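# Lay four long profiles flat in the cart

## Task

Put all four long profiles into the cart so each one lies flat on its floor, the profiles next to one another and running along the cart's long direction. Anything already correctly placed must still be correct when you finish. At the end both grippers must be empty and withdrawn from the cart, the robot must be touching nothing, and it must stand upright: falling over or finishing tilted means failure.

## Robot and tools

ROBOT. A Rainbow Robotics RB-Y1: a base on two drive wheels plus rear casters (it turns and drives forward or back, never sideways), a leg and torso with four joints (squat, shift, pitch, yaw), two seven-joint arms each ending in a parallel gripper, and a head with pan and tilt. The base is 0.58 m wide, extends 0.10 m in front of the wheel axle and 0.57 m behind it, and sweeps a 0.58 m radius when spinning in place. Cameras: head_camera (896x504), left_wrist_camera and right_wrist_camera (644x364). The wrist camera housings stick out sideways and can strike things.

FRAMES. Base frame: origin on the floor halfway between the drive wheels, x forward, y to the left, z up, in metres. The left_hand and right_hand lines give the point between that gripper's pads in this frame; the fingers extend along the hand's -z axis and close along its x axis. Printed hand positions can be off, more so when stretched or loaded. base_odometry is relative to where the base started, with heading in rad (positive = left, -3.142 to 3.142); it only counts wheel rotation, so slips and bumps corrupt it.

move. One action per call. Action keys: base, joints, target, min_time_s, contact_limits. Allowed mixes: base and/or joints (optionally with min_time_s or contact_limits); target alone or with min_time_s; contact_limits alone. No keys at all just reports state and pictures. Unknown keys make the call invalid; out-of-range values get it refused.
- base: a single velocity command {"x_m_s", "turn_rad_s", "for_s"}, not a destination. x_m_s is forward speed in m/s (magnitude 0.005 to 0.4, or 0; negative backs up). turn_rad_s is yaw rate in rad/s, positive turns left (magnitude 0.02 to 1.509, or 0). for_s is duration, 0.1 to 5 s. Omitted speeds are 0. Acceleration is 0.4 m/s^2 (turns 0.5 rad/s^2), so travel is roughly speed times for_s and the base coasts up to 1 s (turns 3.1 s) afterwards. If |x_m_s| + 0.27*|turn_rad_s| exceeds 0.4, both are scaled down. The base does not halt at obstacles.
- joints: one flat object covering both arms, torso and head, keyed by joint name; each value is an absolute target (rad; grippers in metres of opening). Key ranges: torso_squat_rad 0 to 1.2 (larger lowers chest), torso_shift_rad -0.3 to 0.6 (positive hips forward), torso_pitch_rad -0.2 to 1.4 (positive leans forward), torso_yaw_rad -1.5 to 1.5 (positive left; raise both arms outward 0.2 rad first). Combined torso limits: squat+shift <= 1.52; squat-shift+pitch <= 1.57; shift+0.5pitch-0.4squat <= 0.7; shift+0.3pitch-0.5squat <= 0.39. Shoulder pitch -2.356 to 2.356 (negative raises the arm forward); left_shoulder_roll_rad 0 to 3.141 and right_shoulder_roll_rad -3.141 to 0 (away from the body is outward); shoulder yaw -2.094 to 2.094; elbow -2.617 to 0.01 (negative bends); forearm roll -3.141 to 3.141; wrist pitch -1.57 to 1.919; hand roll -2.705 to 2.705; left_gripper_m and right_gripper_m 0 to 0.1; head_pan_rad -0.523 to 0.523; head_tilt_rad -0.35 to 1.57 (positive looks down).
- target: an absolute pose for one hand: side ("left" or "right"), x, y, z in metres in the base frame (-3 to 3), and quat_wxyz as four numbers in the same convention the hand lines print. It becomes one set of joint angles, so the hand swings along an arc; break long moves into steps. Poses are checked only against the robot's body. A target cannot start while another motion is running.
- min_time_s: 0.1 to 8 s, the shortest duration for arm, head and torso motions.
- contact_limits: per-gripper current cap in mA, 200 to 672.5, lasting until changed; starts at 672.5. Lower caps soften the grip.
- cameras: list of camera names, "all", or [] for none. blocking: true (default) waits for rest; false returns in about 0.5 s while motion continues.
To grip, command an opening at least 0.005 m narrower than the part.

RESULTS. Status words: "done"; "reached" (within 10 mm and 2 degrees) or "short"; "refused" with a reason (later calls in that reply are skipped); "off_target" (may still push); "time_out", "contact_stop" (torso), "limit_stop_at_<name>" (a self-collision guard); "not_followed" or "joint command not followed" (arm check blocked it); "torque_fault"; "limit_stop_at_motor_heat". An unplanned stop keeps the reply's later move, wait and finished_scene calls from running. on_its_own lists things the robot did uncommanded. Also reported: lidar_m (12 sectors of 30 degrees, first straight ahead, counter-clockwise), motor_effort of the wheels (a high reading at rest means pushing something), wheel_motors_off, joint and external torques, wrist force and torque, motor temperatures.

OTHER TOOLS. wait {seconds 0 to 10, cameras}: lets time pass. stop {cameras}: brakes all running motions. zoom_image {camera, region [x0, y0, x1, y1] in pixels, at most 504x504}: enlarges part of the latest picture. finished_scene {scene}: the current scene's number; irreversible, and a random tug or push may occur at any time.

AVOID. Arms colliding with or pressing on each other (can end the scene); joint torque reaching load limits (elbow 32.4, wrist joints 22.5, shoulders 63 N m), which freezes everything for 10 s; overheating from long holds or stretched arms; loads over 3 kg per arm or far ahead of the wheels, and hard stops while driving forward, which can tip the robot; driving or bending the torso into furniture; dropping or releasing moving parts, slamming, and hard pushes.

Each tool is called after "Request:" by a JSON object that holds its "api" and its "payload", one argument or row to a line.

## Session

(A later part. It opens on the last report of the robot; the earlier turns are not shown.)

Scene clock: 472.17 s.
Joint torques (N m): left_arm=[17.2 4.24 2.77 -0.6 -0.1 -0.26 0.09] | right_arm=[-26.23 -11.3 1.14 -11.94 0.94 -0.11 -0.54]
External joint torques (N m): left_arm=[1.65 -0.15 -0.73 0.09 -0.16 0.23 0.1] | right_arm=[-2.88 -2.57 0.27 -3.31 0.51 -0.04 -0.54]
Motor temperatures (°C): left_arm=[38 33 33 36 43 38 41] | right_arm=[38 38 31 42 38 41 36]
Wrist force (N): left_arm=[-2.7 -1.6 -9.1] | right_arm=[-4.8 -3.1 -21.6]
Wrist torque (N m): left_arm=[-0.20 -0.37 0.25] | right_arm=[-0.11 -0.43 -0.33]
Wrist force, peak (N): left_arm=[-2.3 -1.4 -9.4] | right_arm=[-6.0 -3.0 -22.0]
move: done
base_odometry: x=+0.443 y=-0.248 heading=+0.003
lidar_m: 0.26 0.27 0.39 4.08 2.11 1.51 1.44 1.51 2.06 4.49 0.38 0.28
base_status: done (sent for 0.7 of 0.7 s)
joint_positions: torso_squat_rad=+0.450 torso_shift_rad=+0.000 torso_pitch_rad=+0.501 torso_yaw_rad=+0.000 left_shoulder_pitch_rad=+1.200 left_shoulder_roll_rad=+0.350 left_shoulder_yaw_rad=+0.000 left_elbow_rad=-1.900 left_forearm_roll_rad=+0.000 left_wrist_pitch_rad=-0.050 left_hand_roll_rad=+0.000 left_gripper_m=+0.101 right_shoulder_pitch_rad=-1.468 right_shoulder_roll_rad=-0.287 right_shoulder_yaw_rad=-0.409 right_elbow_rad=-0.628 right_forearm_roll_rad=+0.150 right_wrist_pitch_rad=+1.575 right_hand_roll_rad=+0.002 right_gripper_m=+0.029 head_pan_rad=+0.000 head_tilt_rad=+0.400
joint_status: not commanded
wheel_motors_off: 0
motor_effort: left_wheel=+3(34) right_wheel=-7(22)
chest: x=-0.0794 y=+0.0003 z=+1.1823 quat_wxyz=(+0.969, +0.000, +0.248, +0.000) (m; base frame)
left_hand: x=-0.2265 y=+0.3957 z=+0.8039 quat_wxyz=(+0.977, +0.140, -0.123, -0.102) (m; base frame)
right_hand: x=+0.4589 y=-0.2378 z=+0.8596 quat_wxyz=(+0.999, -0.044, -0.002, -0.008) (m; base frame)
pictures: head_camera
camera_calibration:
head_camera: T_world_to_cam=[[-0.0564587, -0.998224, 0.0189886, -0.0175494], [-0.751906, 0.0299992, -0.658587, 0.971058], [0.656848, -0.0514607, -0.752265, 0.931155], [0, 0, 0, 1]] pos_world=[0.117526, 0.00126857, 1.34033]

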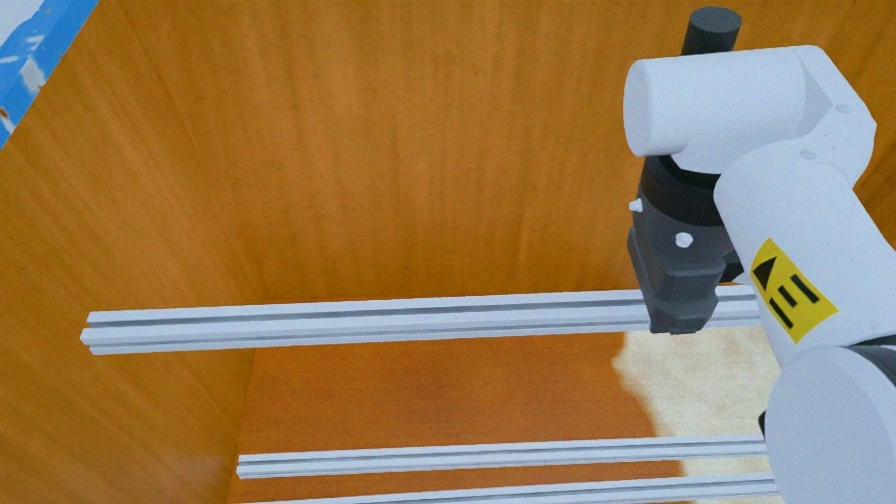

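Request:
{"api": "move", "payload": {
  "joints": {"torso_squat_rad":0.8},
  "cameras": []
}}

Request:
{"api": "move", "payload": {
  "joints": {"torso_pitch_rad":0.7},
  "cameras": ["head_camera"]
}}

Request:
{"api": "move", "payload": {
  "target": {"side":"right","x":0.44,"y":-0.2385,"z":0.60,"quat_wxyz":[0.999,-0.044,0,-0.006]},
  "min_time_s": 1.5,
  "cameras": []
}}

Request:
{"api": "move", "payload": {
  "joints": {"torso_shift_rad":0.15,"torso_pitch_rad":0.9},
  "cameras": ["head_camera"]
}}

Request:
{"api": "move", "payload": {
  "target": {"side":"right","x":0.43,"y":-0.2385,"z":0.42,"quat_wxyz":[0.999,-0.044,0,-0.006]},
  "min_time_s": 1.5,
  "cameras": ["head_camera"]
}}

Request:
{"api": "move", "payload": {
  "target": {"side":"right","x":0.413,"y":-0.2385,"z":0.35,"quat_wxyz":[0.999,-0.044,0,-0.006]},
  "min_time_s": 1.5,
  "cameras": ["head_camera"]
}}

Scene clock: 481.87 s.
Joint torques (N m): left_arm=[16.76 5.06 1.89 -0.75 -0.33 -0.51 -0.25] | right_arm=[-26.95 -11 0.26 -11.89 1.01 -0.26 -0.5]
External joint torques (N m): left_arm=[1.21 0.68 -1.62 -0.05 -0.39 -0.02 -0.24] | right_arm=[-3.6 -2.27 -0.61 -3.27 0.59 -0.2 -0.5]
Motor temperatures (°C): left_arm=[38 33 33 36 43 38 41] | right_arm=[39 38 31 42 38 41 36]
Wrist force (N): left_arm=[-2.3 -1.8 -9.1] | right_arm=[-4.9 -3.3 -21.6]
Wrist torque (N m): left_arm=[-0.19 -0.34 0.22] | right_arm=[0.04 -0.44 -0.36]
Wrist force, peak (N): left_arm=[-2.6 -1.2 -9.4] | right_arm=[-4.9 -3.3 -22.3]
move: done
base_odometry: x=+0.443 y=-0.248 heading=+0.003
lidar_m: 0.26 0.27 0.38 4.09 2.08 1.52 1.45 1.51 2.07 4.49 0.37 0.28
base_status: not commanded
joint_positions: torso_squat_rad=+0.800 torso_shift_rad=+0.000 torso_pitch_rad=+0.500 torso_yaw_rad=+0.000 left_shoulder_pitch_rad=+1.200 left_shoulder_roll_rad=+0.350 left_shoulder_yaw_rad=+0.000 left_elbow_rad=-1.900 left_forearm_roll_rad=+0.000 left_wrist_pitch_rad=-0.050 left_hand_roll_rad=+0.000 left_gripper_m=+0.101 right_shoulder_pitch_rad=-1.468 right_shoulder_roll_rad=-0.287 right_shoulder_yaw_rad=-0.409 right_elbow_rad=-0.628 right_forearm_roll_rad=+0.150 right_wrist_pitch_rad=+1.575 right_hand_roll_rad=+0.002 right_gripper_m=+0.029 head_pan_rad=+0.000 head_tilt_rad=+0.400
joint_status: all done
wheel_motors_off: 0
motor_effort: left_wheel=+5(6) right_wheel=-7(9)
chest: x=-0.0795 y=+0.0003 z=+1.0397 quat_wxyz=(+0.969, +0.000, +0.248, +0.000) (m; base frame)
left_hand: x=-0.2266 y=+0.3957 z=+0.6612 quat_wxyz=(+0.977, +0.140, -0.123, -0.102) (m; base frame)
right_hand: x=+0.4588 y=-0.2379 z=+0.7171 quat_wxyz=(+0.999, -0.044, -0.002, -0.008) (m; base frame)
pictures: none
No camera images: "cameras" was empty.

Scene clock: 483.30 s.
Joint torques (N m): left_arm=[18.53 3.97 2.41 1.07 -0.53 0.02 -0.07] | right_arm=[-23.77 -9.91 0.44 -10.81 0.71 0.56 -0.51]
External joint torques (N m): left_arm=[1.4 0.18 -0.66 -0.21 -0.58 0.15 -0.07] | right_arm=[-3.31 -2.16 -0.31 -2.98 0.29 0.23 -0.5]
Motor temperatures (°C): left_arm=[38 33 33 36 43 38 41] | right_arm=[39 38 31 42 38 40 36]
Wrist force (N): left_arm=[-0.9 -1.5 -9.1] | right_arm=[-1.8 -2.9 -21.4]
Wrist torque (N m): left_arm=[-0.23 -0.23 0.21] | right_arm=[0.04 -0.40 -0.37]
Wrist force, peak (N): left_arm=[-1.0 -1.4 -9.7] | right_arm=[-2.6 -3.0 -22.5]
move: done
base_odometry: x=+0.443 y=-0.248 heading=+0.003
lidar_m: 0.25 0.28 0.37 4.07 2.11 1.51 1.45 1.51 2.06 4.47 0.38 0.28
base_status: not commanded
joint_positions: torso_squat_rad=+0.800 torso_shift_rad=+0.000 torso_pitch_rad=+0.700 torso_yaw_rad=+0.000 left_shoulder_pitch_rad=+1.200 left_shoulder_roll_rad=+0.350 left_shoulder_yaw_rad=+0.000 left_elbow_rad=-1.900 left_forearm_roll_rad=+0.000 left_wrist_pitch_rad=-0.050 left_hand_roll_rad=+0.000 left_gripper_m=+0.101 right_shoulder_pitch_rad=-1.468 right_shoulder_roll_rad=-0.287 right_shoulder_yaw_rad=-0.409 right_elbow_rad=-0.628 right_forearm_roll_rad=+0.150 right_wrist_pitch_rad=+1.575 right_hand_roll_rad=+0.002 right_gripper_m=+0.029 head_pan_rad=+0.000 head_tilt_rad=+0.400
joint_status: all done
wheel_motors_off: 0
motor_effort: left_wheel=+5(7) right_wheel=-8(9)
chest: x=-0.0285 y=+0.0003 z=+1.0048 quat_wxyz=(+0.939, +0.000, +0.343, +0.000) (m; base frame)
left_hand: x=-0.2478 y=+0.3957 z=+0.6631 quat_wxyz=(+0.985, +0.129, -0.024, -0.115) (m; base frame)
right_hand: x=+0.4351 y=-0.2379 z=+0.5816 quat_wxyz=(+0.994, -0.044, +0.098, -0.003) (m; base frame)
pictures: head_camera
camera_calibration:
head_camera: T_world_to_cam=[[-0.0515945, -0.998223, 0.0298215, -0.022077], [-0.867696, 0.0300247, -0.496187, 0.725959], [0.49441, -0.0514765, -0.867703, 0.875548], [0, 0, 0, 1]] pos_world=[0.195893, 0.00123566, 1.12059]

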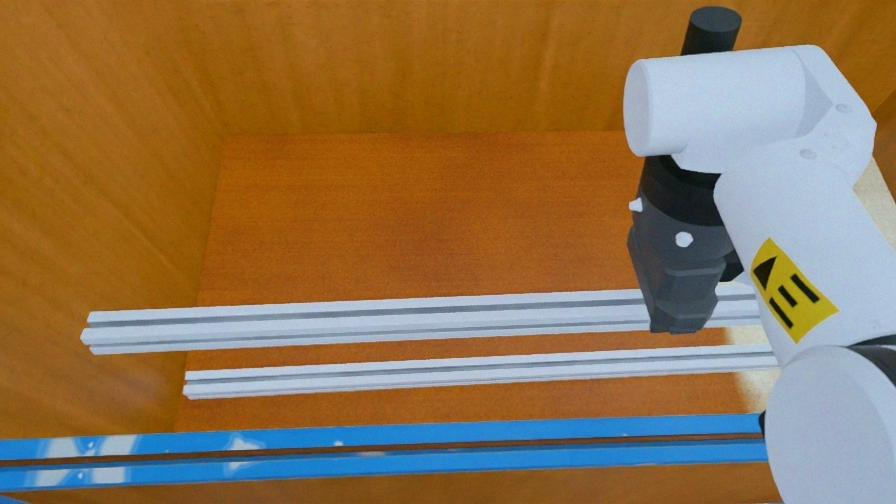

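Scene clock: 485.13 s.
Joint torques (N m): left_arm=[18.23 3.75 2.09 0.67 -0.1 -0.26 -0.09] | right_arm=[-20.88 -7.05 1.93 -12.4 0.74 -0.18 -0.16]
External joint torques (N m): left_arm=[1.1 -0.03 -0.97 -0.61 -0.15 -0.13 -0.09] | right_arm=[-3 -0.66 1.03 -3.72 0.32 -0.13 -0.16]
Motor temperatures (°C): left_arm=[38 33 33 36 43 38 41] | right_arm=[39 38 31 42 38 40 36]
Wrist force (N): left_arm=[-1.4 -1.8 -9.2] | right_arm=[-4.3 -3.1 -21.6]
Wrist torque (N m): left_arm=[-0.20 -0.31 0.22] | right_arm=[-0.12 -0.41 -0.39]
Wrist force, peak (N): left_arm=[-1.1 -1.3 -9.8] | right_arm=[-4.9 -3.3 -22.2]
move: done
base_odometry: x=+0.443 y=-0.248 heading=+0.003
lidar_m: 0.26 0.28 0.39 4.09 2.10 1.52 1.44 1.52 2.07 4.48 0.37 0.28
base_status: not commanded
joint_positions: torso_squat_rad=+0.800 torso_shift_rad=+0.000 torso_pitch_rad=+0.700 torso_yaw_rad=+0.000 left_shoulder_pitch_rad=+1.200 left_shoulder_roll_rad=+0.350 left_shoulder_yaw_rad=+0.000 left_elbow_rad=-1.900 left_forearm_roll_rad=+0.000 left_wrist_pitch_rad=-0.050 left_hand_roll_rad=+0.000 left_gripper_m=+0.101 right_shoulder_pitch_rad=-1.235 right_shoulder_roll_rad=-0.185 right_shoulder_yaw_rad=-0.392 right_elbow_rad=-1.157 right_forearm_roll_rad=+0.155 right_wrist_pitch_rad=+1.655 right_hand_roll_rad=+0.035 right_gripper_m=+0.029 head_pan_rad=+0.000 head_tilt_rad=+0.400
joint_status: all done
wheel_motors_off: 0
motor_effort: left_wheel=+6(6) right_wheel=-6(9)
chest: x=-0.0285 y=+0.0003 z=+1.0048 quat_wxyz=(+0.939, +0.000, +0.343, +0.000) (m; base frame)
left_hand: x=-0.2478 y=+0.3957 z=+0.6631 quat_wxyz=(+0.985, +0.129, -0.024, -0.115) (m; base frame)
right_hand: x=+0.4393 y=-0.2386 z=+0.5999 quat_wxyz=(+0.999, -0.044, +0.002, -0.006) (m; base frame)
right_hand_status: reached (checked arc, planned for 1.5 s): 1 mm and 0.2 deg off.
pictures: none
No camera images: "cameras" was empty.

Scene clock: 486.90 s.
Joint torques (N m): left_arm=[19.36 3.81 0.95 2.43 -0.21 0.47 -0.3] | right_arm=[-17.61 -5.66 1.9 -11 0.9 0.58 -0.05]
External joint torques (N m): left_arm=[1.33 0.77 -1.54 -0.78 -0.25 0.25 -0.31] | right_arm=[-3.54 -0.55 1.2 -2.98 0.46 0.24 -0.04]
Motor temperatures (°C): left_arm=[38 33 33 36 43 38 41] | right_arm=[39 38 31 42 38 40 36]
Wrist force (N): left_arm=[-0.1 -0.7 -9.5] | right_arm=[-1.6 -3.0 -20.9]
Wrist torque (N m): left_arm=[-0.30 -0.22 0.20] | right_arm=[-0.09 -0.42 -0.35]
Wrist force, peak (N): left_arm=[-0.1 -0.8 -9.7] | right_arm=[-1.9 -3.0 -22.1]
move: done
base_odometry: x=+0.443 y=-0.248 heading=+0.003
lidar_m: 0.26 0.27 0.38 4.08 2.11 1.52 1.45 1.52 2.06 4.47 0.38 0.27
base_status: not commanded
joint_positions: torso_squat_rad=+0.800 torso_shift_rad=+0.150 torso_pitch_rad=+0.900 torso_yaw_rad=+0.000 left_shoulder_pitch_rad=+1.200 left_shoulder_roll_rad=+0.350 left_shoulder_yaw_rad=+0.000 left_elbow_rad=-1.900 left_forearm_roll_rad=+0.000 left_wrist_pitch_rad=-0.050 left_hand_roll_rad=+0.000 left_gripper_m=+0.101 right_shoulder_pitch_rad=-1.235 right_shoulder_roll_rad=-0.185 right_shoulder_yaw_rad=-0.392 right_elbow_rad=-1.157 right_forearm_roll_rad=+0.155 right_wrist_pitch_rad=+1.655 right_hand_roll_rad=+0.035 right_gripper_m=+0.029 head_pan_rad=+0.000 head_tilt_rad=+0.400
joint_status: all done
wheel_motors_off: 0
motor_effort: left_wheel=+6(7) right_wheel=-6(9)
chest: x=+0.0874 y=+0.0003 z=+0.9550 quat_wxyz=(+0.900, +0.000, +0.435, +0.000) (m; base frame)
left_hand: x=-0.1954 y=+0.3957 z=+0.6637 quat_wxyz=(+0.982, +0.117, +0.074, -0.128) (m; base frame)
right_hand: x=+0.4655 y=-0.2386 z=+0.4652 quat_wxyz=(+0.994, -0.044, +0.101, -0.002) (m; base frame)
pictures: head_camera
camera_calibration:
head_camera: T_world_to_cam=[[-0.0446687, -0.998222, 0.0394697, -0.0244398], [-0.948961, 0.0300504, -0.313959, 0.634878], [0.312214, -0.0514793, -0.948616, 0.86822], [0, 0, 0, 1]] pos_world=[0.330313, 0.00122064, 1.0239]

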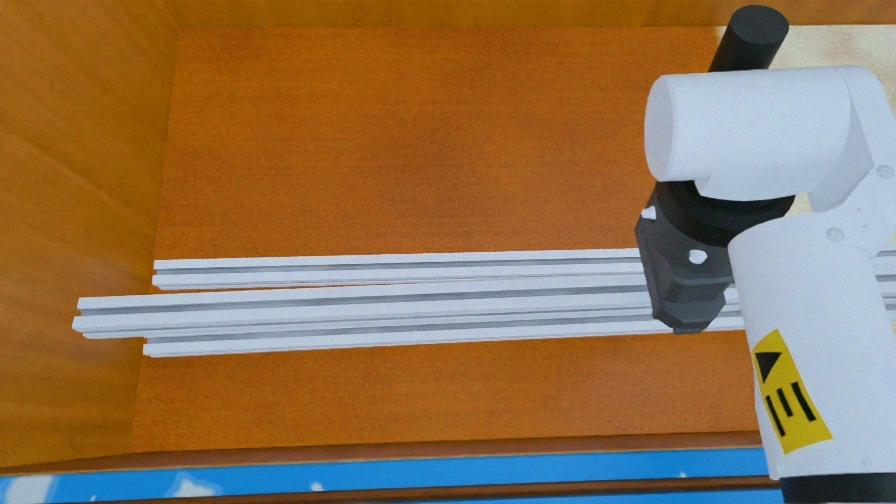

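Scene clock: 488.73 s.
Joint torques (N m): left_arm=[19.21 3.78 1.7 2.7 -0.29 0.55 -0.18] | right_arm=[-11.16 -2.58 1.34 -11.97 0.83 -0.17 -0.43]
External joint torques (N m): left_arm=[1.18 0.74 -0.79 -0.51 -0.33 0.33 -0.19] | right_arm=[-1.79 0.29 0.7 -3.76 0.41 -0.11 -0.43]
Motor temperatures (°C): left_arm=[38 33 33 36 43 38 41] | right_arm=[39 38 31 42 38 40 36]
Wrist force (N): left_arm=[0.4 -0.8 -9.4] | right_arm=[-5.0 -3.4 -21.8]
Wrist torque (N m): left_arm=[-0.27 -0.16 0.20] | right_arm=[0.12 -0.49 -0.38]
Wrist force, peak (N): left_arm=[0.1 -0.7 -9.9] | right_arm=[-4.1 -3.1 -22.2]
move: done
base_odometry: x=+0.443 y=-0.248 heading=+0.003
lidar_m: 0.25 0.27 0.39 4.08 2.10 1.52 1.45 1.50 2.05 4.50 0.39 0.27
base_status: not commanded
joint_positions: torso_squat_rad=+0.800 torso_shift_rad=+0.150 torso_pitch_rad=+0.900 torso_yaw_rad=+0.000 left_shoulder_pitch_rad=+1.200 left_shoulder_roll_rad=+0.350 left_shoulder_yaw_rad=+0.000 left_elbow_rad=-1.900 left_forearm_roll_rad=+0.000 left_wrist_pitch_rad=-0.050 left_hand_roll_rad=+0.000 left_gripper_m=+0.101 right_shoulder_pitch_rad=-0.963 right_shoulder_roll_rad=-0.078 right_shoulder_yaw_rad=-0.363 right_elbow_rad=-1.365 right_forearm_roll_rad=+0.155 right_wrist_pitch_rad=+1.372 right_hand_roll_rad=+0.034 right_gripper_m=+0.029 head_pan_rad=+0.000 head_tilt_rad=+0.400
joint_status: all done
wheel_motors_off: 0
motor_effort: left_wheel=+5(6) right_wheel=-6(9)
chest: x=+0.0874 y=+0.0003 z=+0.9550 quat_wxyz=(+0.900, +0.000, +0.435, +0.000) (m; base frame)
left_hand: x=-0.1954 y=+0.3957 z=+0.6637 quat_wxyz=(+0.982, +0.117, +0.074, -0.128) (m; base frame)
right_hand: x=+0.4295 y=-0.2386 z=+0.4199 quat_wxyz=(+0.999, -0.044, +0.001, -0.006) (m; base frame)
right_hand_status: reached (checked arc, planned for 1.5 s): 1 mm and 0.1 deg off.
pictures: head_camera
camera_calibration:
head_camera: T_world_to_cam=[[-0.0446688, -0.998222, 0.0394697, -0.0244398], [-0.948961, 0.0300505, -0.313959, 0.634879], [0.312215, -0.0514794, -0.948616, 0.86822], [0, 0, 0, 1]] pos_world=[0.330312, 0.0012206, 1.0239]

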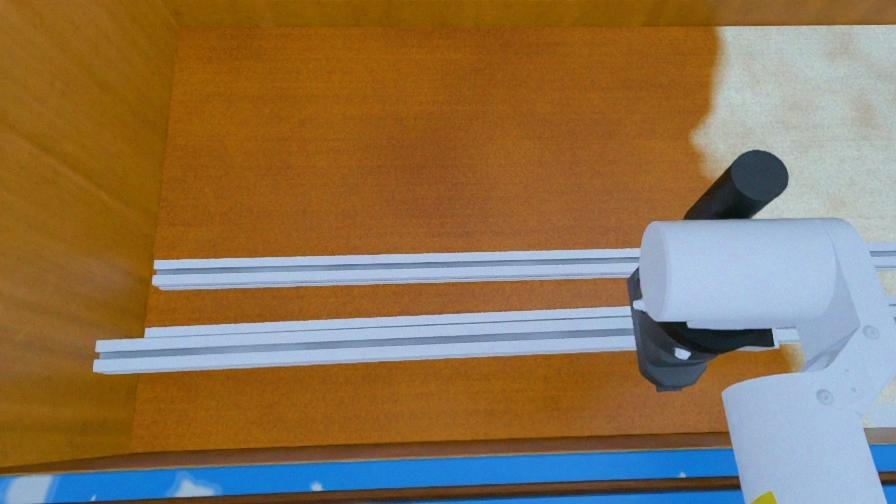

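Scene clock: 490.57 s.
Joint torques (N m): left_arm=[19.43 3.11 1.44 2.52 -0.31 0.18 0.06] | right_arm=[-11.87 -5.33 -0.36 -9.35 0.53 0.03 -0.47]
External joint torques (N m): left_arm=[1.4 0.07 -1.06 -0.69 -0.35 -0.05 0.05] | right_arm=[-2.51 -2.09 -0.76 -2.48 0.17 0.07 -0.47]
Motor temperatures (°C): left_arm=[38 33 33 36 43 38 41] | right_arm=[38 38 31 42 38 40 36]
Wrist force (N): left_arm=[0.3 -0.9 -9.3] | right_arm=[-4.9 -3.2 -21.7]
Wrist torque (N m): left_arm=[-0.27 -0.16 0.22] | right_arm=[0.02 -0.47 -0.41]
Wrist force, peak (N): left_arm=[0.3 -1.1 -9.9] | right_arm=[-6.0 -2.7 -22.2]
move: done
base_odometry: x=+0.443 y=-0.248 heading=+0.003
lidar_m: 0.26 0.27 0.39 4.08 2.10 1.51 1.45 1.52 2.08 4.50 0.40 0.27
base_status: not commanded
joint_positions: torso_squat_rad=+0.800 torso_shift_rad=+0.150 torso_pitch_rad=+0.900 torso_yaw_rad=+0.000 left_shoulder_pitch_rad=+1.200 left_shoulder_roll_rad=+0.350 left_shoulder_yaw_rad=+0.000 left_elbow_rad=-1.900 left_forearm_roll_rad=+0.000 left_wrist_pitch_rad=-0.050 left_hand_roll_rad=+0.000 left_gripper_m=+0.101 right_shoulder_pitch_rad=-1.028 right_shoulder_roll_rad=-0.124 right_shoulder_yaw_rad=-0.364 right_elbow_rad=-0.969 right_forearm_roll_rad=+0.149 right_wrist_pitch_rad=+1.055 right_hand_roll_rad=-0.023 right_gripper_m=+0.029 head_pan_rad=+0.000 head_tilt_rad=+0.400
joint_status: all done
wheel_motors_off: 0
motor_effort: left_wheel=+6(6) right_wheel=-5(8)
chest: x=+0.0874 y=+0.0003 z=+0.9550 quat_wxyz=(+0.900, +0.000, +0.435, +0.000) (m; base frame)
left_hand: x=-0.1954 y=+0.3957 z=+0.6637 quat_wxyz=(+0.982, +0.117, +0.074, -0.128) (m; base frame)
right_hand: x=+0.4123 y=-0.2382 z=+0.3498 quat_wxyz=(+0.999, -0.044, +0.000, -0.006) (m; base frame)
right_hand_status: reached (checked arc, planned for 1.5 s): 1 mm and 0.1 deg off.
pictures: head_camera
camera_calibration:
head_camera: T_world_to_cam=[[-0.0446687, -0.998222, 0.0394698, -0.0244399], [-0.948961, 0.0300503, -0.313959, 0.634879], [0.312215, -0.0514794, -0.948616, 0.86822], [0, 0, 0, 1]] pos_world=[0.330312, 0.0012207, 1.0239]

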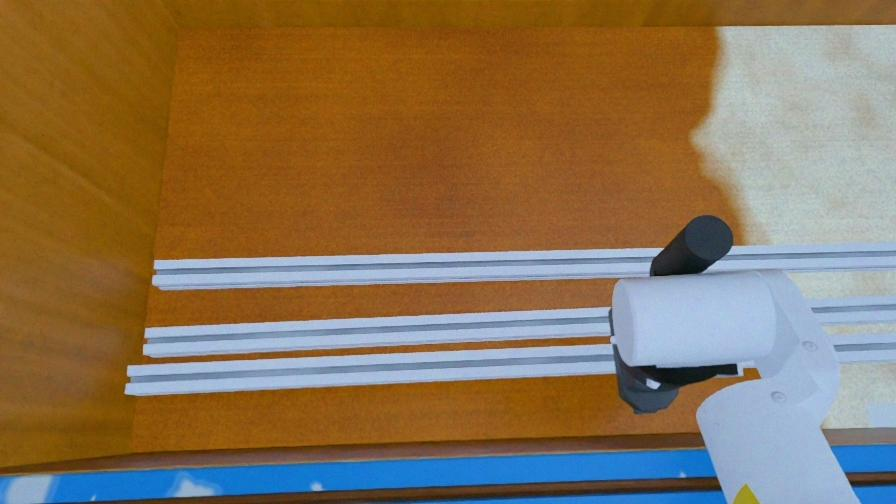

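Request:
{"api": "move", "payload": {
  "target": {"side":"right","x":0.398,"y":-0.2385,"z":0.345,"quat_wxyz":[0.999,-0.044,0,-0.006]},
  "min_time_s": 1,
  "cameras": ["head_camera","right_wrist_camera"]
}}

Scene clock: 495.63 s.
Joint torques (N m): left_arm=[18.9 3.06 2.23 2.61 -0.42 0 0.08] | right_arm=[8.71 6.97 2.02 0.67 0.72 -0.42 0.08]
External joint torques (N m): left_arm=[0.88 0.02 -0.27 -0.59 -0.45 -0.23 0.06] | right_arm=[17.37 9.92 1.64 7.53 0.35 -0.36 0.08]
Motor temperatures (°C): left_arm=[38 33 33 36 43 38 41] | right_arm=[38 38 31 42 38 40 36]
Wrist force (N): left_arm=[0.2 -0.7 -9.4] | right_arm=[-5.0 -3.2 -21.4]
Wrist torque (N m): left_arm=[-0.30 -0.19 0.22] | right_arm=[-0.02 -0.46 -0.36]
Wrist force, peak (N): left_arm=[0.2 -1.1 -9.7] | right_arm=[-4.7 -3.0 -22.1]
move: done
base_odometry: x=+0.443 y=-0.248 heading=+0.004
lidar_m: 0.24 0.26 0.37 4.09 2.09 1.52 1.46 1.51 2.07 4.47 0.38 0.28
base_status: not commanded
joint_positions: torso_squat_rad=+0.800 torso_shift_rad=+0.150 torso_pitch_rad=+0.900 torso_yaw_rad=+0.000 left_shoulder_pitch_rad=+1.200 left_shoulder_roll_rad=+0.350 left_shoulder_yaw_rad=+0.000 left_elbow_rad=-1.900 left_forearm_roll_rad=+0.000 left_wrist_pitch_rad=-0.050 left_hand_roll_rad=+0.000 left_gripper_m=+0.101 right_shoulder_pitch_rad=-0.990 right_shoulder_roll_rad=-0.111 right_shoulder_yaw_rad=-0.361 right_elbow_rad=-1.003 right_forearm_roll_rad=+0.152 right_wrist_pitch_rad=+1.043 right_hand_roll_rad=-0.020 right_gripper_m=+0.029 head_pan_rad=+0.000 head_tilt_rad=+0.400
joint_status: all done
wheel_motors_off: 0
motor_effort: left_wheel=+5(6) right_wheel=-14(16)
chest: x=+0.0872 y=+0.0004 z=+0.9552 quat_wxyz=(+0.901, +0.000, +0.435, +0.000) (m; base frame)
left_hand: x=-0.1955 y=+0.3957 z=+0.6636 quat_wxyz=(+0.982, +0.117, +0.074, -0.128) (m; base frame)
right_hand: x=+0.4024 y=-0.2392 z=+0.3472 quat_wxyz=(+0.999, -0.045, -0.003, -0.006) (m; base frame)
right_hand_status: reached (checked arc, planned for 1.0 s): 5 mm and 0.4 deg off.
pictures: head_camera, right_wrist_camera
camera_calibration:
head_camera: T_world_to_cam=[[-0.0445634, -0.998222, 0.0395818, -0.0245108], [-0.948713, 0.0298737, -0.314724, 0.635462], [0.312982, -0.0515769, -0.948358, 0.868156], [0, 0, 0, 1]] pos_world=[0.330062, 0.00132596, 1.02429]
right_wrist_camera: T_world_to_cam=[[-0.999459, 0.0292672, -0.0150106, 0.416075], [0.021678, 0.929337, 0.368596, 0.115761], [0.0247377, 0.368071, -0.929469, 0.474899], [0, 0, 0, 1]] pos_world=[0.401592, -0.294555, 0.404981]

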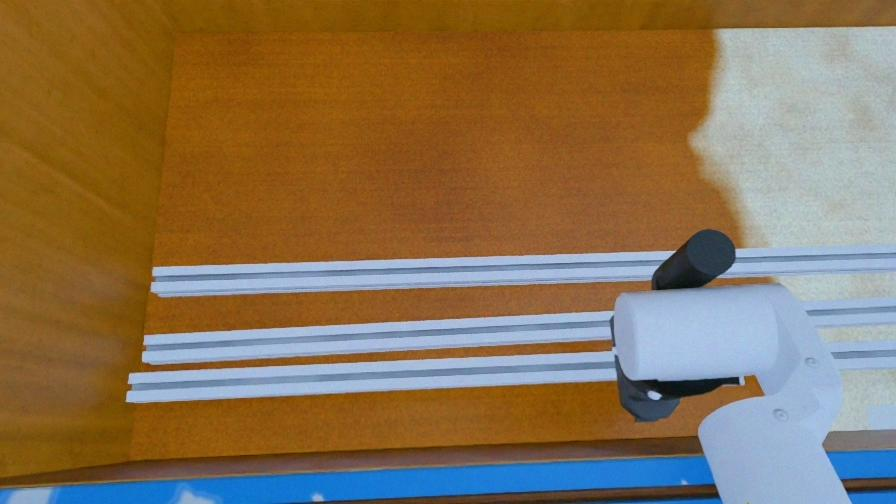

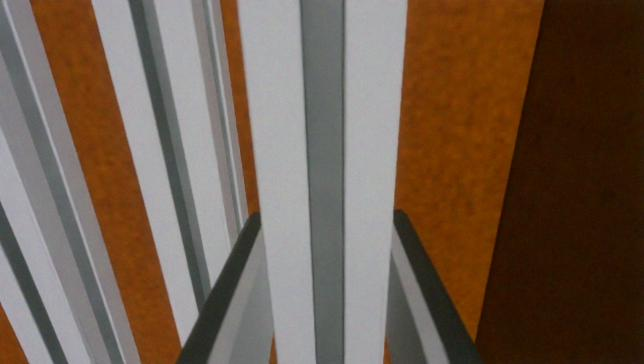

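Request:
{"api": "move", "payload": {
  "target": {"side":"right","x":0.425,"y":-0.2385,"z":0.40,"quat_wxyz":[0.999,-0.044,0,-0.006]},
  "min_time_s": 1.5,
  "cameras": []
}}

Request:
{"api": "move", "payload": {
  "target": {"side":"right","x":0.41,"y":-0.2385,"z":0.42,"quat_wxyz":[0.991,-0.045,0.125,-0.0064]},
  "min_time_s": 1.5,
  "cameras": ["head_camera"]
}}

Request:
{"api": "move", "payload": {
  "target": {"side":"right","x":0.402,"y":-0.2385,"z":0.345,"quat_wxyz":[0.991,-0.045,0.125,-0.0064]},
  "min_time_s": 1.5,
  "cameras": ["head_camera"]
}}

Scene clock: 502.80 s.
Joint torques (N m): left_arm=[19.27 2.9 1.8 2.82 -0.45 0.02 -0.26] | right_arm=[-10.37 -2.49 0.25 -11.25 0.65 -0.11 -0.22]
External joint torques (N m): left_arm=[1.24 -0.14 -0.7 -0.38 -0.49 -0.21 -0.27] | right_arm=[-1.1 0.45 -0.31 -3.33 0.24 -0.05 -0.22]
Motor temperatures (°C): left_arm=[38 33 33 36 43 38 41] | right_arm=[38 38 31 41 38 40 36]
Wrist force (N): left_arm=[0.1 -0.7 -9.4] | right_arm=[-4.8 -3.3 -21.6]
Wrist torque (N m): left_arm=[-0.30 -0.17 0.21] | right_arm=[-0.01 -0.47 -0.36]
Wrist force, peak (N): left_arm=[0.0 -1.0 -10.0] | right_arm=[-5.0 -3.4 -22.3]
move: done
base_odometry: x=+0.443 y=-0.248 heading=+0.003
lidar_m: 0.24 0.26 0.37 4.09 2.11 1.51 1.45 1.50 2.06 4.49 0.39 0.27
base_status: not commanded
joint_positions: torso_squat_rad=+0.800 torso_shift_rad=+0.150 torso_pitch_rad=+0.900 torso_yaw_rad=+0.000 left_shoulder_pitch_rad=+1.200 left_shoulder_roll_rad=+0.350 left_shoulder_yaw_rad=+0.000 left_elbow_rad=-1.900 left_forearm_roll_rad=+0.000 left_wrist_pitch_rad=-0.050 left_hand_roll_rad=+0.000 left_gripper_m=+0.101 right_shoulder_pitch_rad=-0.971 right_shoulder_roll_rad=-0.088 right_shoulder_yaw_rad=-0.362 right_elbow_rad=-1.267 right_forearm_roll_rad=+0.151 right_wrist_pitch_rad=+1.287 right_hand_roll_rad=+0.019 right_gripper_m=+0.029 head_pan_rad=+0.000 head_tilt_rad=+0.400
joint_status: all done
wheel_motors_off: 0
motor_effort: left_wheel=+4(5) right_wheel=-12(15)
chest: x=+0.0873 y=+0.0003 z=+0.9550 quat_wxyz=(+0.900, +0.000, +0.435, +0.000) (m; base frame)
left_hand: x=-0.1955 y=+0.3957 z=+0.6636 quat_wxyz=(+0.982, +0.117, +0.074, -0.128) (m; base frame)
right_hand: x=+0.4245 y=-0.2386 z=+0.3993 quat_wxyz=(+0.999, -0.044, +0.001, -0.006) (m; base frame)
right_hand_status: reached (checked arc, planned for 1.5 s): 1 mm and 0.1 deg off.
pictures: none
No camera images: "cameras" was empty.

Scene clock: 504.63 s.
Joint torques (N m): left_arm=[19.66 3.17 1.86 2.72 -0.22 0.32 -0.16] | right_arm=[-13.94 -6.39 0.37 -9.33 1.02 1.05 0.12]
External joint torques (N m): left_arm=[1.63 0.13 -0.64 -0.48 -0.26 0.09 -0.17] | right_arm=[-2.57 -2.46 -0.23 -1.8 0.59 0.63 0.13]
Motor temperatures (°C): left_arm=[38 33 33 36 43 38 41] | right_arm=[38 38 31 41 38 40 36]
Wrist force (N): left_arm=[0.1 -0.9 -9.2] | right_arm=[-1.0 -2.9 -21.0]
Wrist torque (N m): left_arm=[-0.26 -0.20 0.20] | right_arm=[0.06 -0.44 -0.34]
Wrist force, peak (N): left_arm=[0.5 -1.0 -9.6] | right_arm=[-5.3 -3.2 -21.7]
move: done
base_odometry: x=+0.443 y=-0.248 heading=+0.003
lidar_m: 0.25 0.27 0.38 4.09 2.10 1.51 1.45 1.50 2.07 4.48 0.37 0.26
base_status: not commanded
joint_positions: torso_squat_rad=+0.800 torso_shift_rad=+0.150 torso_pitch_rad=+0.900 torso_yaw_rad=+0.000 left_shoulder_pitch_rad=+1.200 left_shoulder_roll_rad=+0.350 left_shoulder_yaw_rad=+0.000 left_elbow_rad=-1.900 left_forearm_roll_rad=+0.000 left_wrist_pitch_rad=-0.050 left_hand_roll_rad=+0.000 left_gripper_m=+0.101 right_shoulder_pitch_rad=-1.108 right_shoulder_roll_rad=-0.138 right_shoulder_yaw_rad=-0.382 right_elbow_rad=-1.150 right_forearm_roll_rad=+0.158 right_wrist_pitch_rad=+1.559 right_hand_roll_rad=+0.020 right_gripper_m=+0.029 head_pan_rad=+0.000 head_tilt_rad=+0.400
joint_status: all done
wheel_motors_off: 0
motor_effort: left_wheel=+4(5) right_wheel=-12(13)
chest: x=+0.0873 y=+0.0003 z=+0.9550 quat_wxyz=(+0.900, +0.000, +0.435, +0.000) (m; base frame)
left_hand: x=-0.1955 y=+0.3957 z=+0.6636 quat_wxyz=(+0.982, +0.117, +0.074, -0.128) (m; base frame)
right_hand: x=+0.4094 y=-0.2383 z=+0.4205 quat_wxyz=(+0.991, -0.045, +0.124, -0.006) (m; base frame)
right_hand_status: reached (checked arc, planned for 1.5 s): 1 mm and 0.2 deg off.
pictures: head_camera
camera_calibration:
head_camera: T_world_to_cam=[[-0.0446587, -0.998221, 0.039514, -0.024474], [-0.948893, 0.0300157, -0.314168, 0.63501], [0.312423, -0.0515249, -0.948545, 0.868213], [0, 0, 0, 1]] pos_world=[0.330214, 0.00124386, 1.02401]

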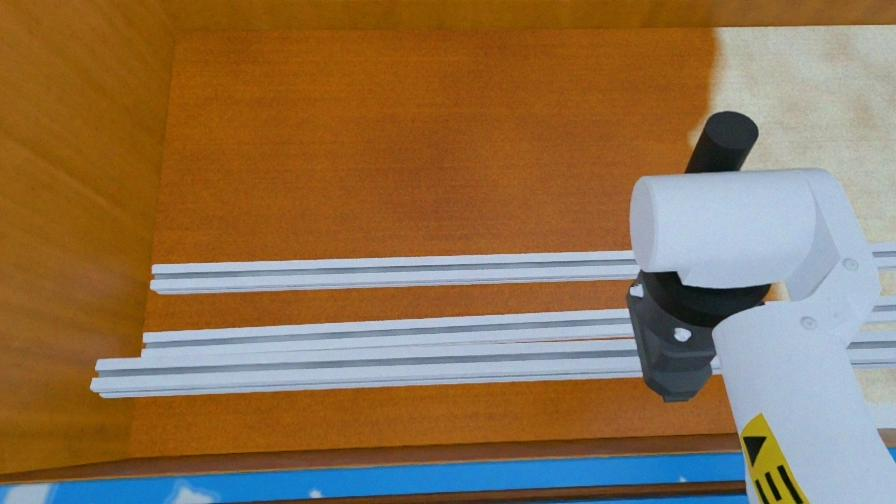

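Scene clock: 506.47 s.
Joint torques (N m): left_arm=[18.94 2.78 1.76 2.59 -0.46 0.44 -0.22] | right_arm=[-14.27 -7 0.3 -6.37 0.5 1.22 -0.55]
External joint torques (N m): left_arm=[0.91 -0.27 -0.74 -0.62 -0.5 0.21 -0.23] | right_arm=[-1.22 -1.84 -0.06 -1.4 0.19 0.78 -0.54]
Motor temperatures (°C): left_arm=[38 33 33 36 43 38 41] | right_arm=[38 38 31 41 38 40 36]
Wrist force (N): left_arm=[0.3 -1.0 -9.3] | right_arm=[-1.3 -3.3 -21.2]
Wrist torque (N m): left_arm=[-0.27 -0.18 0.21] | right_arm=[0.10 -0.42 -0.40]
Wrist force, peak (N): left_arm=[0.5 -0.7 -9.6] | right_arm=[-3.5 -2.0 -22.5]
move: done
base_odometry: x=+0.443 y=-0.248 heading=+0.003
lidar_m: 0.25 0.27 0.38 4.08 2.11 1.52 1.45 1.52 2.05 4.50 0.38 0.28
base_status: not commanded
joint_positions: torso_squat_rad=+0.800 torso_shift_rad=+0.150 torso_pitch_rad=+0.900 torso_yaw_rad=+0.000 left_shoulder_pitch_rad=+1.200 left_shoulder_roll_rad=+0.350 left_shoulder_yaw_rad=+0.000 left_elbow_rad=-1.900 left_forearm_roll_rad=+0.000 left_wrist_pitch_rad=-0.050 left_hand_roll_rad=+0.000 left_gripper_m=+0.101 right_shoulder_pitch_rad=-1.337 right_shoulder_roll_rad=-0.252 right_shoulder_yaw_rad=-0.388 right_elbow_rad=-0.404 right_forearm_roll_rad=+0.143 right_wrist_pitch_rad=+1.068 right_hand_roll_rad=-0.062 right_gripper_m=+0.029 head_pan_rad=+0.000 head_tilt_rad=+0.400
joint_status: all done
wheel_motors_off: 0
motor_effort: left_wheel=+4(5) right_wheel=-7(12)
chest: x=+0.0873 y=+0.0003 z=+0.9550 quat_wxyz=(+0.900, +0.000, +0.435, +0.000) (m; base frame)
left_hand: x=-0.1955 y=+0.3957 z=+0.6637 quat_wxyz=(+0.982, +0.117, +0.074, -0.128) (m; base frame)
right_hand: x=+0.4013 y=-0.2384 z=+0.3454 quat_wxyz=(+0.992, -0.044, +0.122, -0.006) (m; base frame)
right_hand_status: reached (checked arc, planned for 1.5 s): 1 mm and 0.4 deg off.
pictures: head_camera
camera_calibration:
head_camera: T_world_to_cam=[[-0.0446719, -0.998221, 0.0394801, -0.0244518], [-0.948902, 0.0300405, -0.314138, 0.634986], [0.312393, -0.0514959, -0.948556, 0.868217], [0, 0, 0, 1]] pos_world=[0.330222, 0.00122601, 1.02399]

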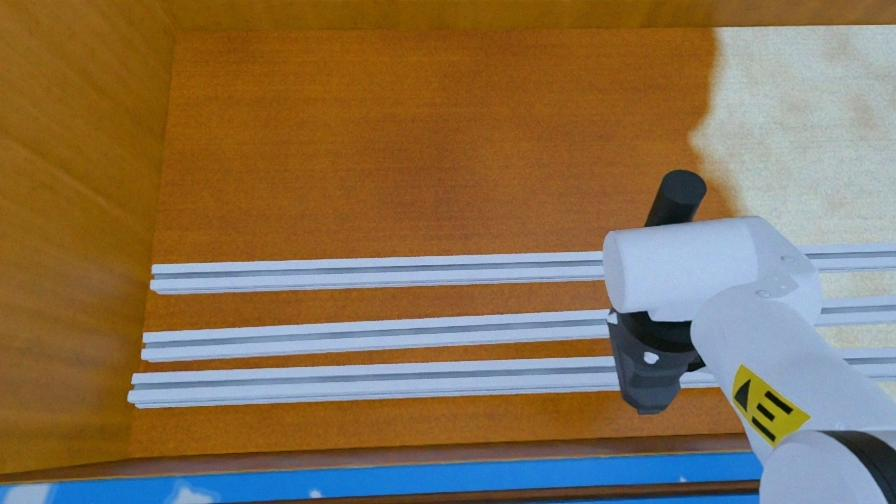

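Request:
{"api": "move", "payload": {
  "target": {"side":"right","x":0.395,"y":-0.2385,"z":0.325,"quat_wxyz":[0.991,-0.045,0.125,-0.0064]},
  "min_time_s": 1,
  "cameras": ["right_wrist_camera","head_camera"]
}}

Request:
{"api": "move", "payload": {
  "target": {"side":"right","x":0.395,"y":-0.2385,"z":0.312,"quat_wxyz":[0.991,-0.045,0.125,-0.0064]},
  "min_time_s": 1,
  "cameras": ["head_camera"]
}}

Scene clock: 516.53 s.
Joint torques (N m): left_arm=[19.41 3.47 1.72 2.79 -0.28 0.23 -0.12] | right_arm=[-15.05 -7.67 1.43 -5.63 0.71 0.84 -0.58]
External joint torques (N m): left_arm=[1.38 0.43 -0.78 -0.41 -0.31 0 -0.14] | right_arm=[-2.49 -2.6 1.11 -1.4 0.44 0.52 -0.56]
Motor temperatures (°C): left_arm=[39 33 33 36 43 38 41] | right_arm=[37 38 31 41 38 40 36]
Wrist force (N): left_arm=[0.4 -1.1 -9.6] | right_arm=[-2.4 -3.5 -21.3]
Wrist torque (N m): left_arm=[-0.24 -0.16 0.21] | right_arm=[0.05 -0.47 -0.36]
Wrist force, peak (N): left_arm=[-0.1 -1.1 -9.7] | right_arm=[-1.9 -3.4 -21.9]
move: short
base_odometry: x=+0.443 y=-0.248 heading=+0.003
lidar_m: 0.26 0.26 0.38 4.09 2.10 1.52 1.45 1.52 2.05 4.49 0.38 0.26
base_status: not commanded
joint_positions: torso_squat_rad=+0.800 torso_shift_rad=+0.150 torso_pitch_rad=+0.900 torso_yaw_rad=+0.000 left_shoulder_pitch_rad=+1.200 left_shoulder_roll_rad=+0.350 left_shoulder_yaw_rad=+0.000 left_elbow_rad=-1.900 left_forearm_roll_rad=+0.000 left_wrist_pitch_rad=-0.050 left_hand_roll_rad=+0.000 left_gripper_m=+0.101 right_shoulder_pitch_rad=-1.349 right_shoulder_roll_rad=-0.263 right_shoulder_yaw_rad=-0.384 right_elbow_rad=-0.267 right_forearm_roll_rad=+0.143 right_wrist_pitch_rad=+0.883 right_hand_roll_rad=-0.077 right_gripper_m=+0.029 head_pan_rad=+0.000 head_tilt_rad=+0.400
joint_status: all done
wheel_motors_off: 0
motor_effort: left_wheel=+4(5) right_wheel=-7(11)
chest: x=+0.0873 y=+0.0003 z=+0.9550 quat_wxyz=(+0.900, +0.000, +0.435, +0.000) (m; base frame)
left_hand: x=-0.1955 y=+0.3957 z=+0.6637 quat_wxyz=(+0.982, +0.117, +0.074, -0.128) (m; base frame)
right_hand: x=+0.3939 y=-0.2382 z=+0.3256 quat_wxyz=(+0.995, -0.041, +0.090, -0.005) (m; base frame)
right_hand_status: short (checked arc, as near as the solve gets, planned for 1.0 s): 1 mm and 4.1 deg off. The place is met; only the turn is off.
pictures: head_camera, right_wrist_camera
camera_calibration:
head_camera: T_world_to_cam=[[-0.0446718, -0.998221, 0.0394802, -0.0244518], [-0.948902, 0.0300403, -0.314138, 0.634986], [0.312393, -0.0514959, -0.948556, 0.868217], [0, 0, 0, 1]] pos_world=[0.330222, 0.00122611, 1.02399]
right_wrist_camera: T_world_to_cam=[[-0.984708, 0.0352499, 0.170607, 0.342422], [0.096358, 0.92608, 0.364817, 0.0941094], [-0.145136, 0.375678, -0.915315, 0.51873], [0, 0, 0, 1]] pos_world=[0.403404, -0.294098, 0.382049]

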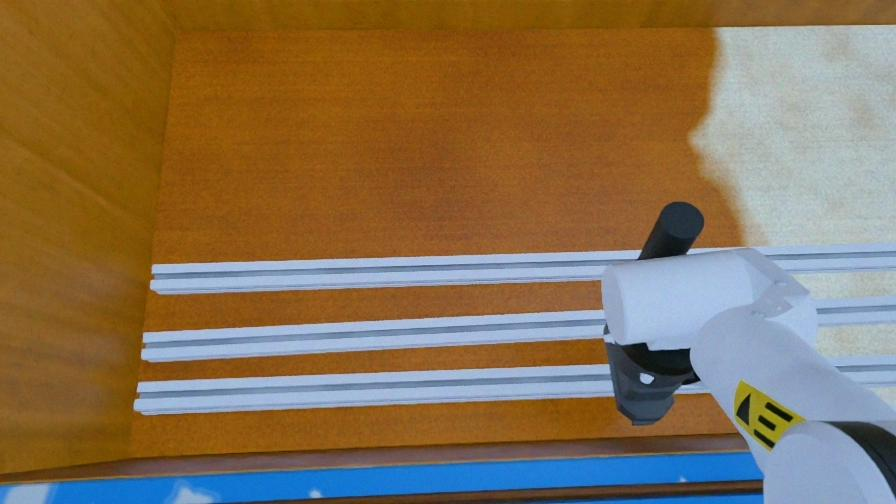

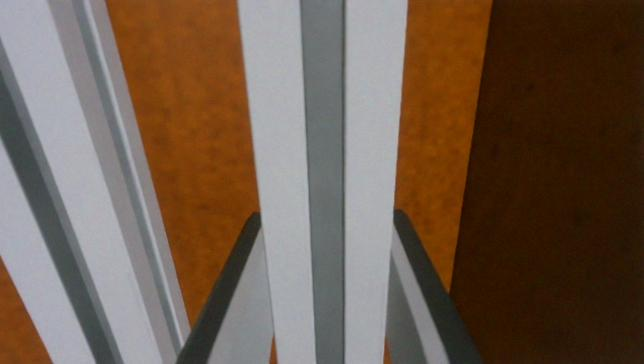

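Scene clock: 517.87 s.
Joint torques (N m): left_arm=[19.37 4.42 1.67 2.56 -0.05 0.35 0.03] | right_arm=[-12.82 -4.67 1.75 -5.64 0.36 0.28 0.05]
External joint torques (N m): left_arm=[1.34 1.38 -0.83 -0.65 -0.08 0.12 0.02] | right_arm=[-0.96 0.2 1.47 -1.53 0.12 0.11 0.06]
Motor temperatures (°C): left_arm=[39 33 33 36 43 38 41] | right_arm=[37 38 31 41 38 40 36]
Wrist force (N): left_arm=[0.6 -0.7 -9.7] | right_arm=[-3.1 -3.6 -20.9]
Wrist torque (N m): left_arm=[-0.30 -0.15 0.21] | right_arm=[0.42 -0.45 -0.36]
Wrist force, peak (N): left_arm=[-0.2 -0.9 -9.7] | right_arm=[-3.0 -3.4 -21.6]
move: short
base_odometry: x=+0.443 y=-0.248 heading=+0.003
lidar_m: 0.25 0.28 0.38 4.08 2.10 1.53 1.45 1.53 2.08 4.47 0.39 0.27
base_status: not commanded
joint_positions: torso_squat_rad=+0.800 torso_shift_rad=+0.150 torso_pitch_rad=+0.900 torso_yaw_rad=+0.000 left_shoulder_pitch_rad=+1.200 left_shoulder_roll_rad=+0.350 left_shoulder_yaw_rad=+0.000 left_elbow_rad=-1.900 left_forearm_roll_rad=+0.000 left_wrist_pitch_rad=-0.050 left_hand_roll_rad=+0.000 left_gripper_m=+0.101 right_shoulder_pitch_rad=-1.314 right_shoulder_roll_rad=-0.254 right_shoulder_yaw_rad=-0.383 right_elbow_rad=-0.267 right_forearm_roll_rad=+0.141 right_wrist_pitch_rad=+0.772 right_hand_roll_rad=-0.076 right_gripper_m=+0.029 head_pan_rad=+0.000 head_tilt_rad=+0.400
joint_status: all done
wheel_motors_off: 0
motor_effort: left_wheel=+4(5) right_wheel=-8(10)
chest: x=+0.0873 y=+0.0003 z=+0.9550 quat_wxyz=(+0.900, +0.000, +0.435, +0.000) (m; base frame)
left_hand: x=-0.1955 y=+0.3957 z=+0.6637 quat_wxyz=(+0.982, +0.117, +0.074, -0.128) (m; base frame)
right_hand: x=+0.3943 y=-0.2386 z=+0.3129 quat_wxyz=(+0.998, -0.038, +0.053, -0.004) (m; base frame)
right_hand_status: short (checked arc, as near as the solve gets, planned for 1.0 s): 1 mm and 8.4 deg off. The place is met; only the turn is off.
pictures: head_camera
camera_calibration:
head_camera: T_world_to_cam=[[-0.0446718, -0.998221, 0.0394802, -0.0244518], [-0.948902, 0.0300404, -0.314138, 0.634986], [0.312393, -0.051496, -0.948556, 0.868216], [0, 0, 0, 1]] pos_world=[0.330222, 0.00122609, 1.02399]

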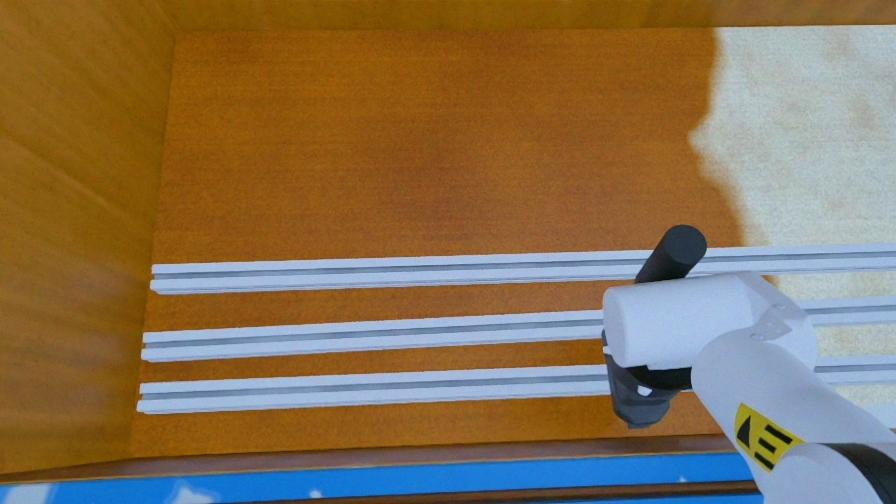

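Request:
{"api": "move", "payload": {
  "target": {"side":"right","x":0.394,"y":-0.2386,"z":0.304,"quat_wxyz":[0.991,-0.045,0.125,-0.0064]},
  "min_time_s": 2,
  "cameras": ["head_camera"]
}}

Scene clock: 533.10 s.
Joint torques (N m): left_arm=[19.22 2.82 1.89 2.46 -0.4 0.4 0.07] | right_arm=[-7.82 -3.63 1.05 -4.89 0.4 -2.96 0.19]
External joint torques (N m): left_arm=[1.2 -0.22 -0.61 -0.73 -0.44 0.17 0.06] | right_arm=[3.57 1.11 0.79 -0.86 0.17 -3.03 0.19]
Motor temperatures (°C): left_arm=[39 33 33 36 43 38 41] | right_arm=[37 38 31 40 38 40 36]
Wrist force (N): left_arm=[0.0 -0.9 -9.3] | right_arm=[-16.9 -4.2 28.2]
Wrist torque (N m): left_arm=[-0.29 -0.23 0.23] | right_arm=[0.38 -0.69 -0.35]
Wrist force, peak (N): left_arm=[0.2 -1.3 -10.1] | right_arm=[-17.0 -4.0 28.5]
move: short
base_odometry: x=+0.443 y=-0.248 heading=+0.003
lidar_m: 0.25 0.26 0.39 4.08 2.10 1.52 1.45 1.49 2.06 4.49 0.38 0.27
base_status: not commanded
joint_positions: torso_squat_rad=+0.800 torso_shift_rad=+0.150 torso_pitch_rad=+0.899 torso_yaw_rad=+0.000 left_shoulder_pitch_rad=+1.200 left_shoulder_roll_rad=+0.350 left_shoulder_yaw_rad=+0.000 left_elbow_rad=-1.900 left_forearm_roll_rad=+0.000 left_wrist_pitch_rad=-0.050 left_hand_roll_rad=+0.000 left_gripper_m=+0.101 right_shoulder_pitch_rad=-1.290 right_shoulder_roll_rad=-0.247 right_shoulder_yaw_rad=-0.382 right_elbow_rad=-0.267 right_forearm_roll_rad=+0.139 right_wrist_pitch_rad=+0.698 right_hand_roll_rad=-0.074 right_gripper_m=+0.029 head_pan_rad=+0.000 head_tilt_rad=+0.400
joint_status: all done
wheel_motors_off: 0
motor_effort: left_wheel=+4(5) right_wheel=-8(11)
chest: x=+0.0869 y=+0.0003 z=+0.9553 quat_wxyz=(+0.901, +0.000, +0.435, +0.000) (m; base frame)
left_hand: x=-0.1955 y=+0.3957 z=+0.6635 quat_wxyz=(+0.982, +0.117, +0.073, -0.128) (m; base frame)
right_hand: x=+0.3942 y=-0.2386 z=+0.3060 quat_wxyz=(+0.999, -0.035, +0.028, -0.004) (m; base frame)
right_hand_status: short (checked arc, as near as the solve gets, planned for 2.0 s): 2 mm and 11.2 deg off. The place is met; only the turn is off.
pictures: head_camera
camera_calibration:
head_camera: T_world_to_cam=[[-0.044783, -0.998211, 0.0396068, -0.0245553], [-0.948579, 0.0300535, -0.315111, 0.635586], [0.313357, -0.0516818, -0.948228, 0.868175], [0, 0, 0, 1]] pos_world=[0.329755, 0.00125589, 1.02448]

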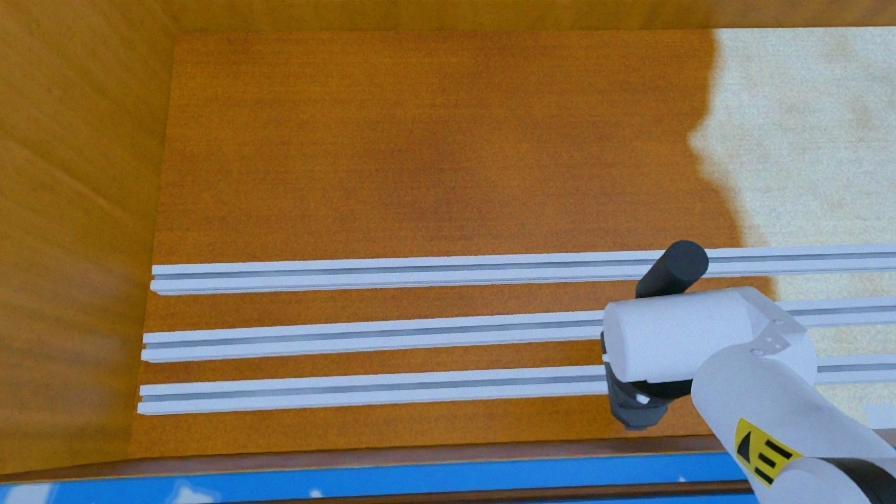

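Request:
{"api": "move", "payload": {
  "joints": {"right_gripper_m":0.046},
  "cameras": ["right_wrist_camera"]
}}

Request:
{"api": "move", "payload": {
  "joints": {"torso_squat_rad":0.74},
  "cameras": ["head_camera","right_wrist_camera"]
}}

Scene clock: 537.67 s.
Joint torques (N m): left_arm=[19.18 3.54 1.84 2.81 -0.28 0.31 -0.15] | right_arm=[-10.27 -3.57 1.68 -4.93 0.58 -0.22 0.1]
External joint torques (N m): left_arm=[1.16 0.5 -0.66 -0.39 -0.31 0.08 -0.16] | right_arm=[1.09 1.15 1.42 -0.91 0.35 -0.29 0.1]
Motor temperatures (°C): left_arm=[39 33 33 36 43 38 41] | right_arm=[37 38 31 40 38 40 36]
Wrist force (N): left_arm=[0.4 -0.6 -9.1] | right_arm=[-4.3 -4.2 -12.7]
Wrist torque (N m): left_arm=[-0.32 -0.18 0.20] | right_arm=[0.08 -0.43 -0.33]
Wrist force, peak (N): left_arm=[0.0 -0.6 -9.7] | right_arm=[-17.1 -4.4 28.2]
move: done
base_odometry: x=+0.443 y=-0.248 heading=+0.003
lidar_m: 0.25 0.27 0.37 4.09 2.10 1.52 1.45 1.50 2.06 4.48 0.39 0.27
base_status: not commanded
joint_positions: torso_squat_rad=+0.800 torso_shift_rad=+0.150 torso_pitch_rad=+0.900 torso_yaw_rad=+0.000 left_shoulder_pitch_rad=+1.200 left_shoulder_roll_rad=+0.350 left_shoulder_yaw_rad=+0.000 left_elbow_rad=-1.900 left_forearm_roll_rad=+0.000 left_wrist_pitch_rad=-0.050 left_hand_roll_rad=+0.000 left_gripper_m=+0.101 right_shoulder_pitch_rad=-1.289 right_shoulder_roll_rad=-0.247 right_shoulder_yaw_rad=-0.382 right_elbow_rad=-0.267 right_forearm_roll_rad=+0.139 right_wrist_pitch_rad=+0.697 right_hand_roll_rad=-0.074 right_gripper_m=+0.046 head_pan_rad=+0.000 head_tilt_rad=+0.400
joint_status: all done
wheel_motors_off: 0
motor_effort: left_wheel=+5(9) right_wheel=-6(8)
chest: x=+0.0872 y=+0.0003 z=+0.9551 quat_wxyz=(+0.900, +0.000, +0.435, +0.000) (m; base frame)
left_hand: x=-0.1954 y=+0.3957 z=+0.6636 quat_wxyz=(+0.982, +0.117, +0.074, -0.128) (m; base frame)
right_hand: x=+0.3937 y=-0.2388 z=+0.3054 quat_wxyz=(+0.999, -0.035, +0.028, -0.004) (m; base frame)
pictures: right_wrist_camera
camera_calibration:
right_wrist_camera: T_world_to_cam=[[-0.998478, 0.0265394, 0.0483394, 0.386322], [0.0431415, 0.921927, 0.384953, 0.115788], [-0.034349, 0.386453, -0.921669, 0.461333], [0, 0, 0, 1]] pos_world=[0.396585, -0.295284, 0.361949]

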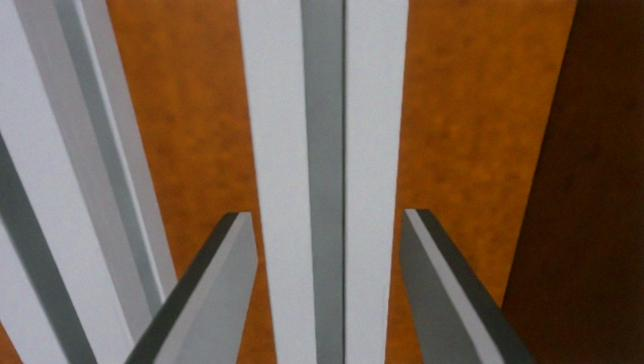

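Scene clock: 538.63 s.
Joint torques (N m): left_arm=[19.27 3.14 1.13 2.68 -0.33 0.31 -0.11] | right_arm=[-11.07 -4.29 1.73 -4.67 0.38 0.06 0.08]
External joint torques (N m): left_arm=[1.24 0.1 -1.37 -0.53 -0.37 0.08 -0.12] | right_arm=[0.27 0.44 1.47 -0.65 0.15 -0.01 0.08]
Motor temperatures (°C): left_arm=[39 33 33 36 43 38 41] | right_arm=[37 38 31 40 38 40 36]
Wrist force (N): left_arm=[0.2 -1.1 -9.4] | right_arm=[-4.3 -4.2 -12.3]
Wrist torque (N m): left_arm=[-0.26 -0.20 0.20] | right_arm=[0.05 -0.42 -0.31]
Wrist force, peak (N): left_arm=[0.1 -1.2 -9.7] | right_arm=[-4.5 -4.1 -13.0]
move: done
base_odometry: x=+0.443 y=-0.248 heading=+0.003
lidar_m: 0.24 0.27 0.38 4.08 2.09 1.53 1.45 1.51 2.06 4.50 0.38 0.27
base_status: not commanded
joint_positions: torso_squat_rad=+0.740 torso_shift_rad=+0.150 torso_pitch_rad=+0.900 torso_yaw_rad=+0.000 left_shoulder_pitch_rad=+1.200 left_shoulder_roll_rad=+0.350 left_shoulder_yaw_rad=+0.000 left_elbow_rad=-1.900 left_forearm_roll_rad=+0.000 left_wrist_pitch_rad=-0.050 left_hand_roll_rad=+0.000 left_gripper_m=+0.101 right_shoulder_pitch_rad=-1.289 right_shoulder_roll_rad=-0.247 right_shoulder_yaw_rad=-0.382 right_elbow_rad=-0.267 right_forearm_roll_rad=+0.139 right_wrist_pitch_rad=+0.697 right_hand_roll_rad=-0.074 right_gripper_m=+0.046 head_pan_rad=+0.000 head_tilt_rad=+0.400
joint_status: all done
wheel_motors_off: 0
motor_effort: left_wheel=+5(6) right_wheel=-5(8)
chest: x=+0.0916 y=+0.0003 z=+0.9839 quat_wxyz=(+0.900, +0.000, +0.435, +0.000) (m; base frame)
left_hand: x=-0.1911 y=+0.3957 z=+0.6925 quat_wxyz=(+0.982, +0.117, +0.074, -0.128) (m; base frame)
right_hand: x=+0.3979 y=-0.2388 z=+0.3341 quat_wxyz=(+0.999, -0.035, +0.028, -0.004) (m; base frame)
pictures: head_camera, right_wrist_camera
camera_calibration:
head_camera: T_world_to_cam=[[-0.0447367, -0.998215, 0.039565, -0.0254652], [-0.948871, 0.0300707, -0.314227, 0.648251], [0.312477, -0.0515996, -0.948523, 0.894242], [0, 0, 0, 1]] pos_world=[0.334537, 0.00122943, 1.05291]
right_wrist_camera: T_world_to_cam=[[-0.998465, 0.0265586, 0.0486079, 0.389052], [0.0432616, 0.921938, 0.384914, 0.104524], [-0.0345907, 0.386426, -0.921671, 0.488081], [0, 0, 0, 1]] pos_world=[0.400816, -0.295304, 0.390706]

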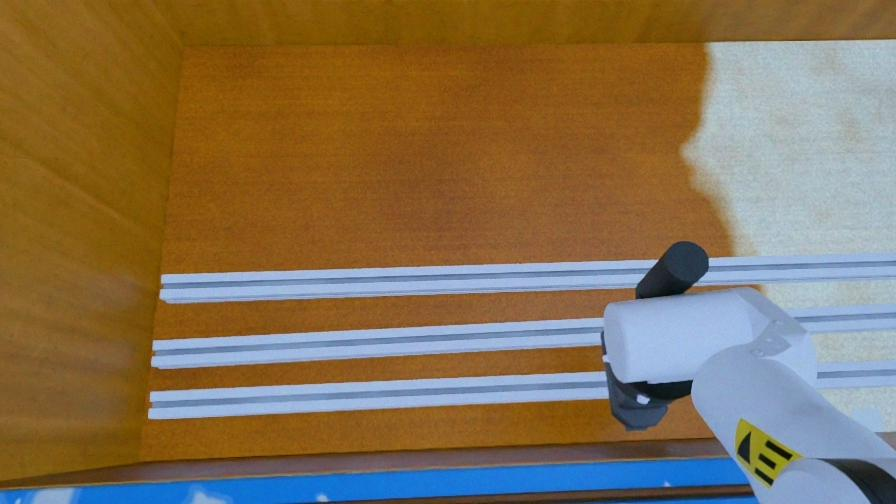

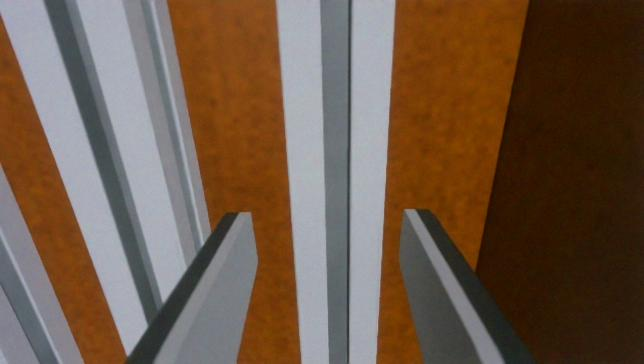

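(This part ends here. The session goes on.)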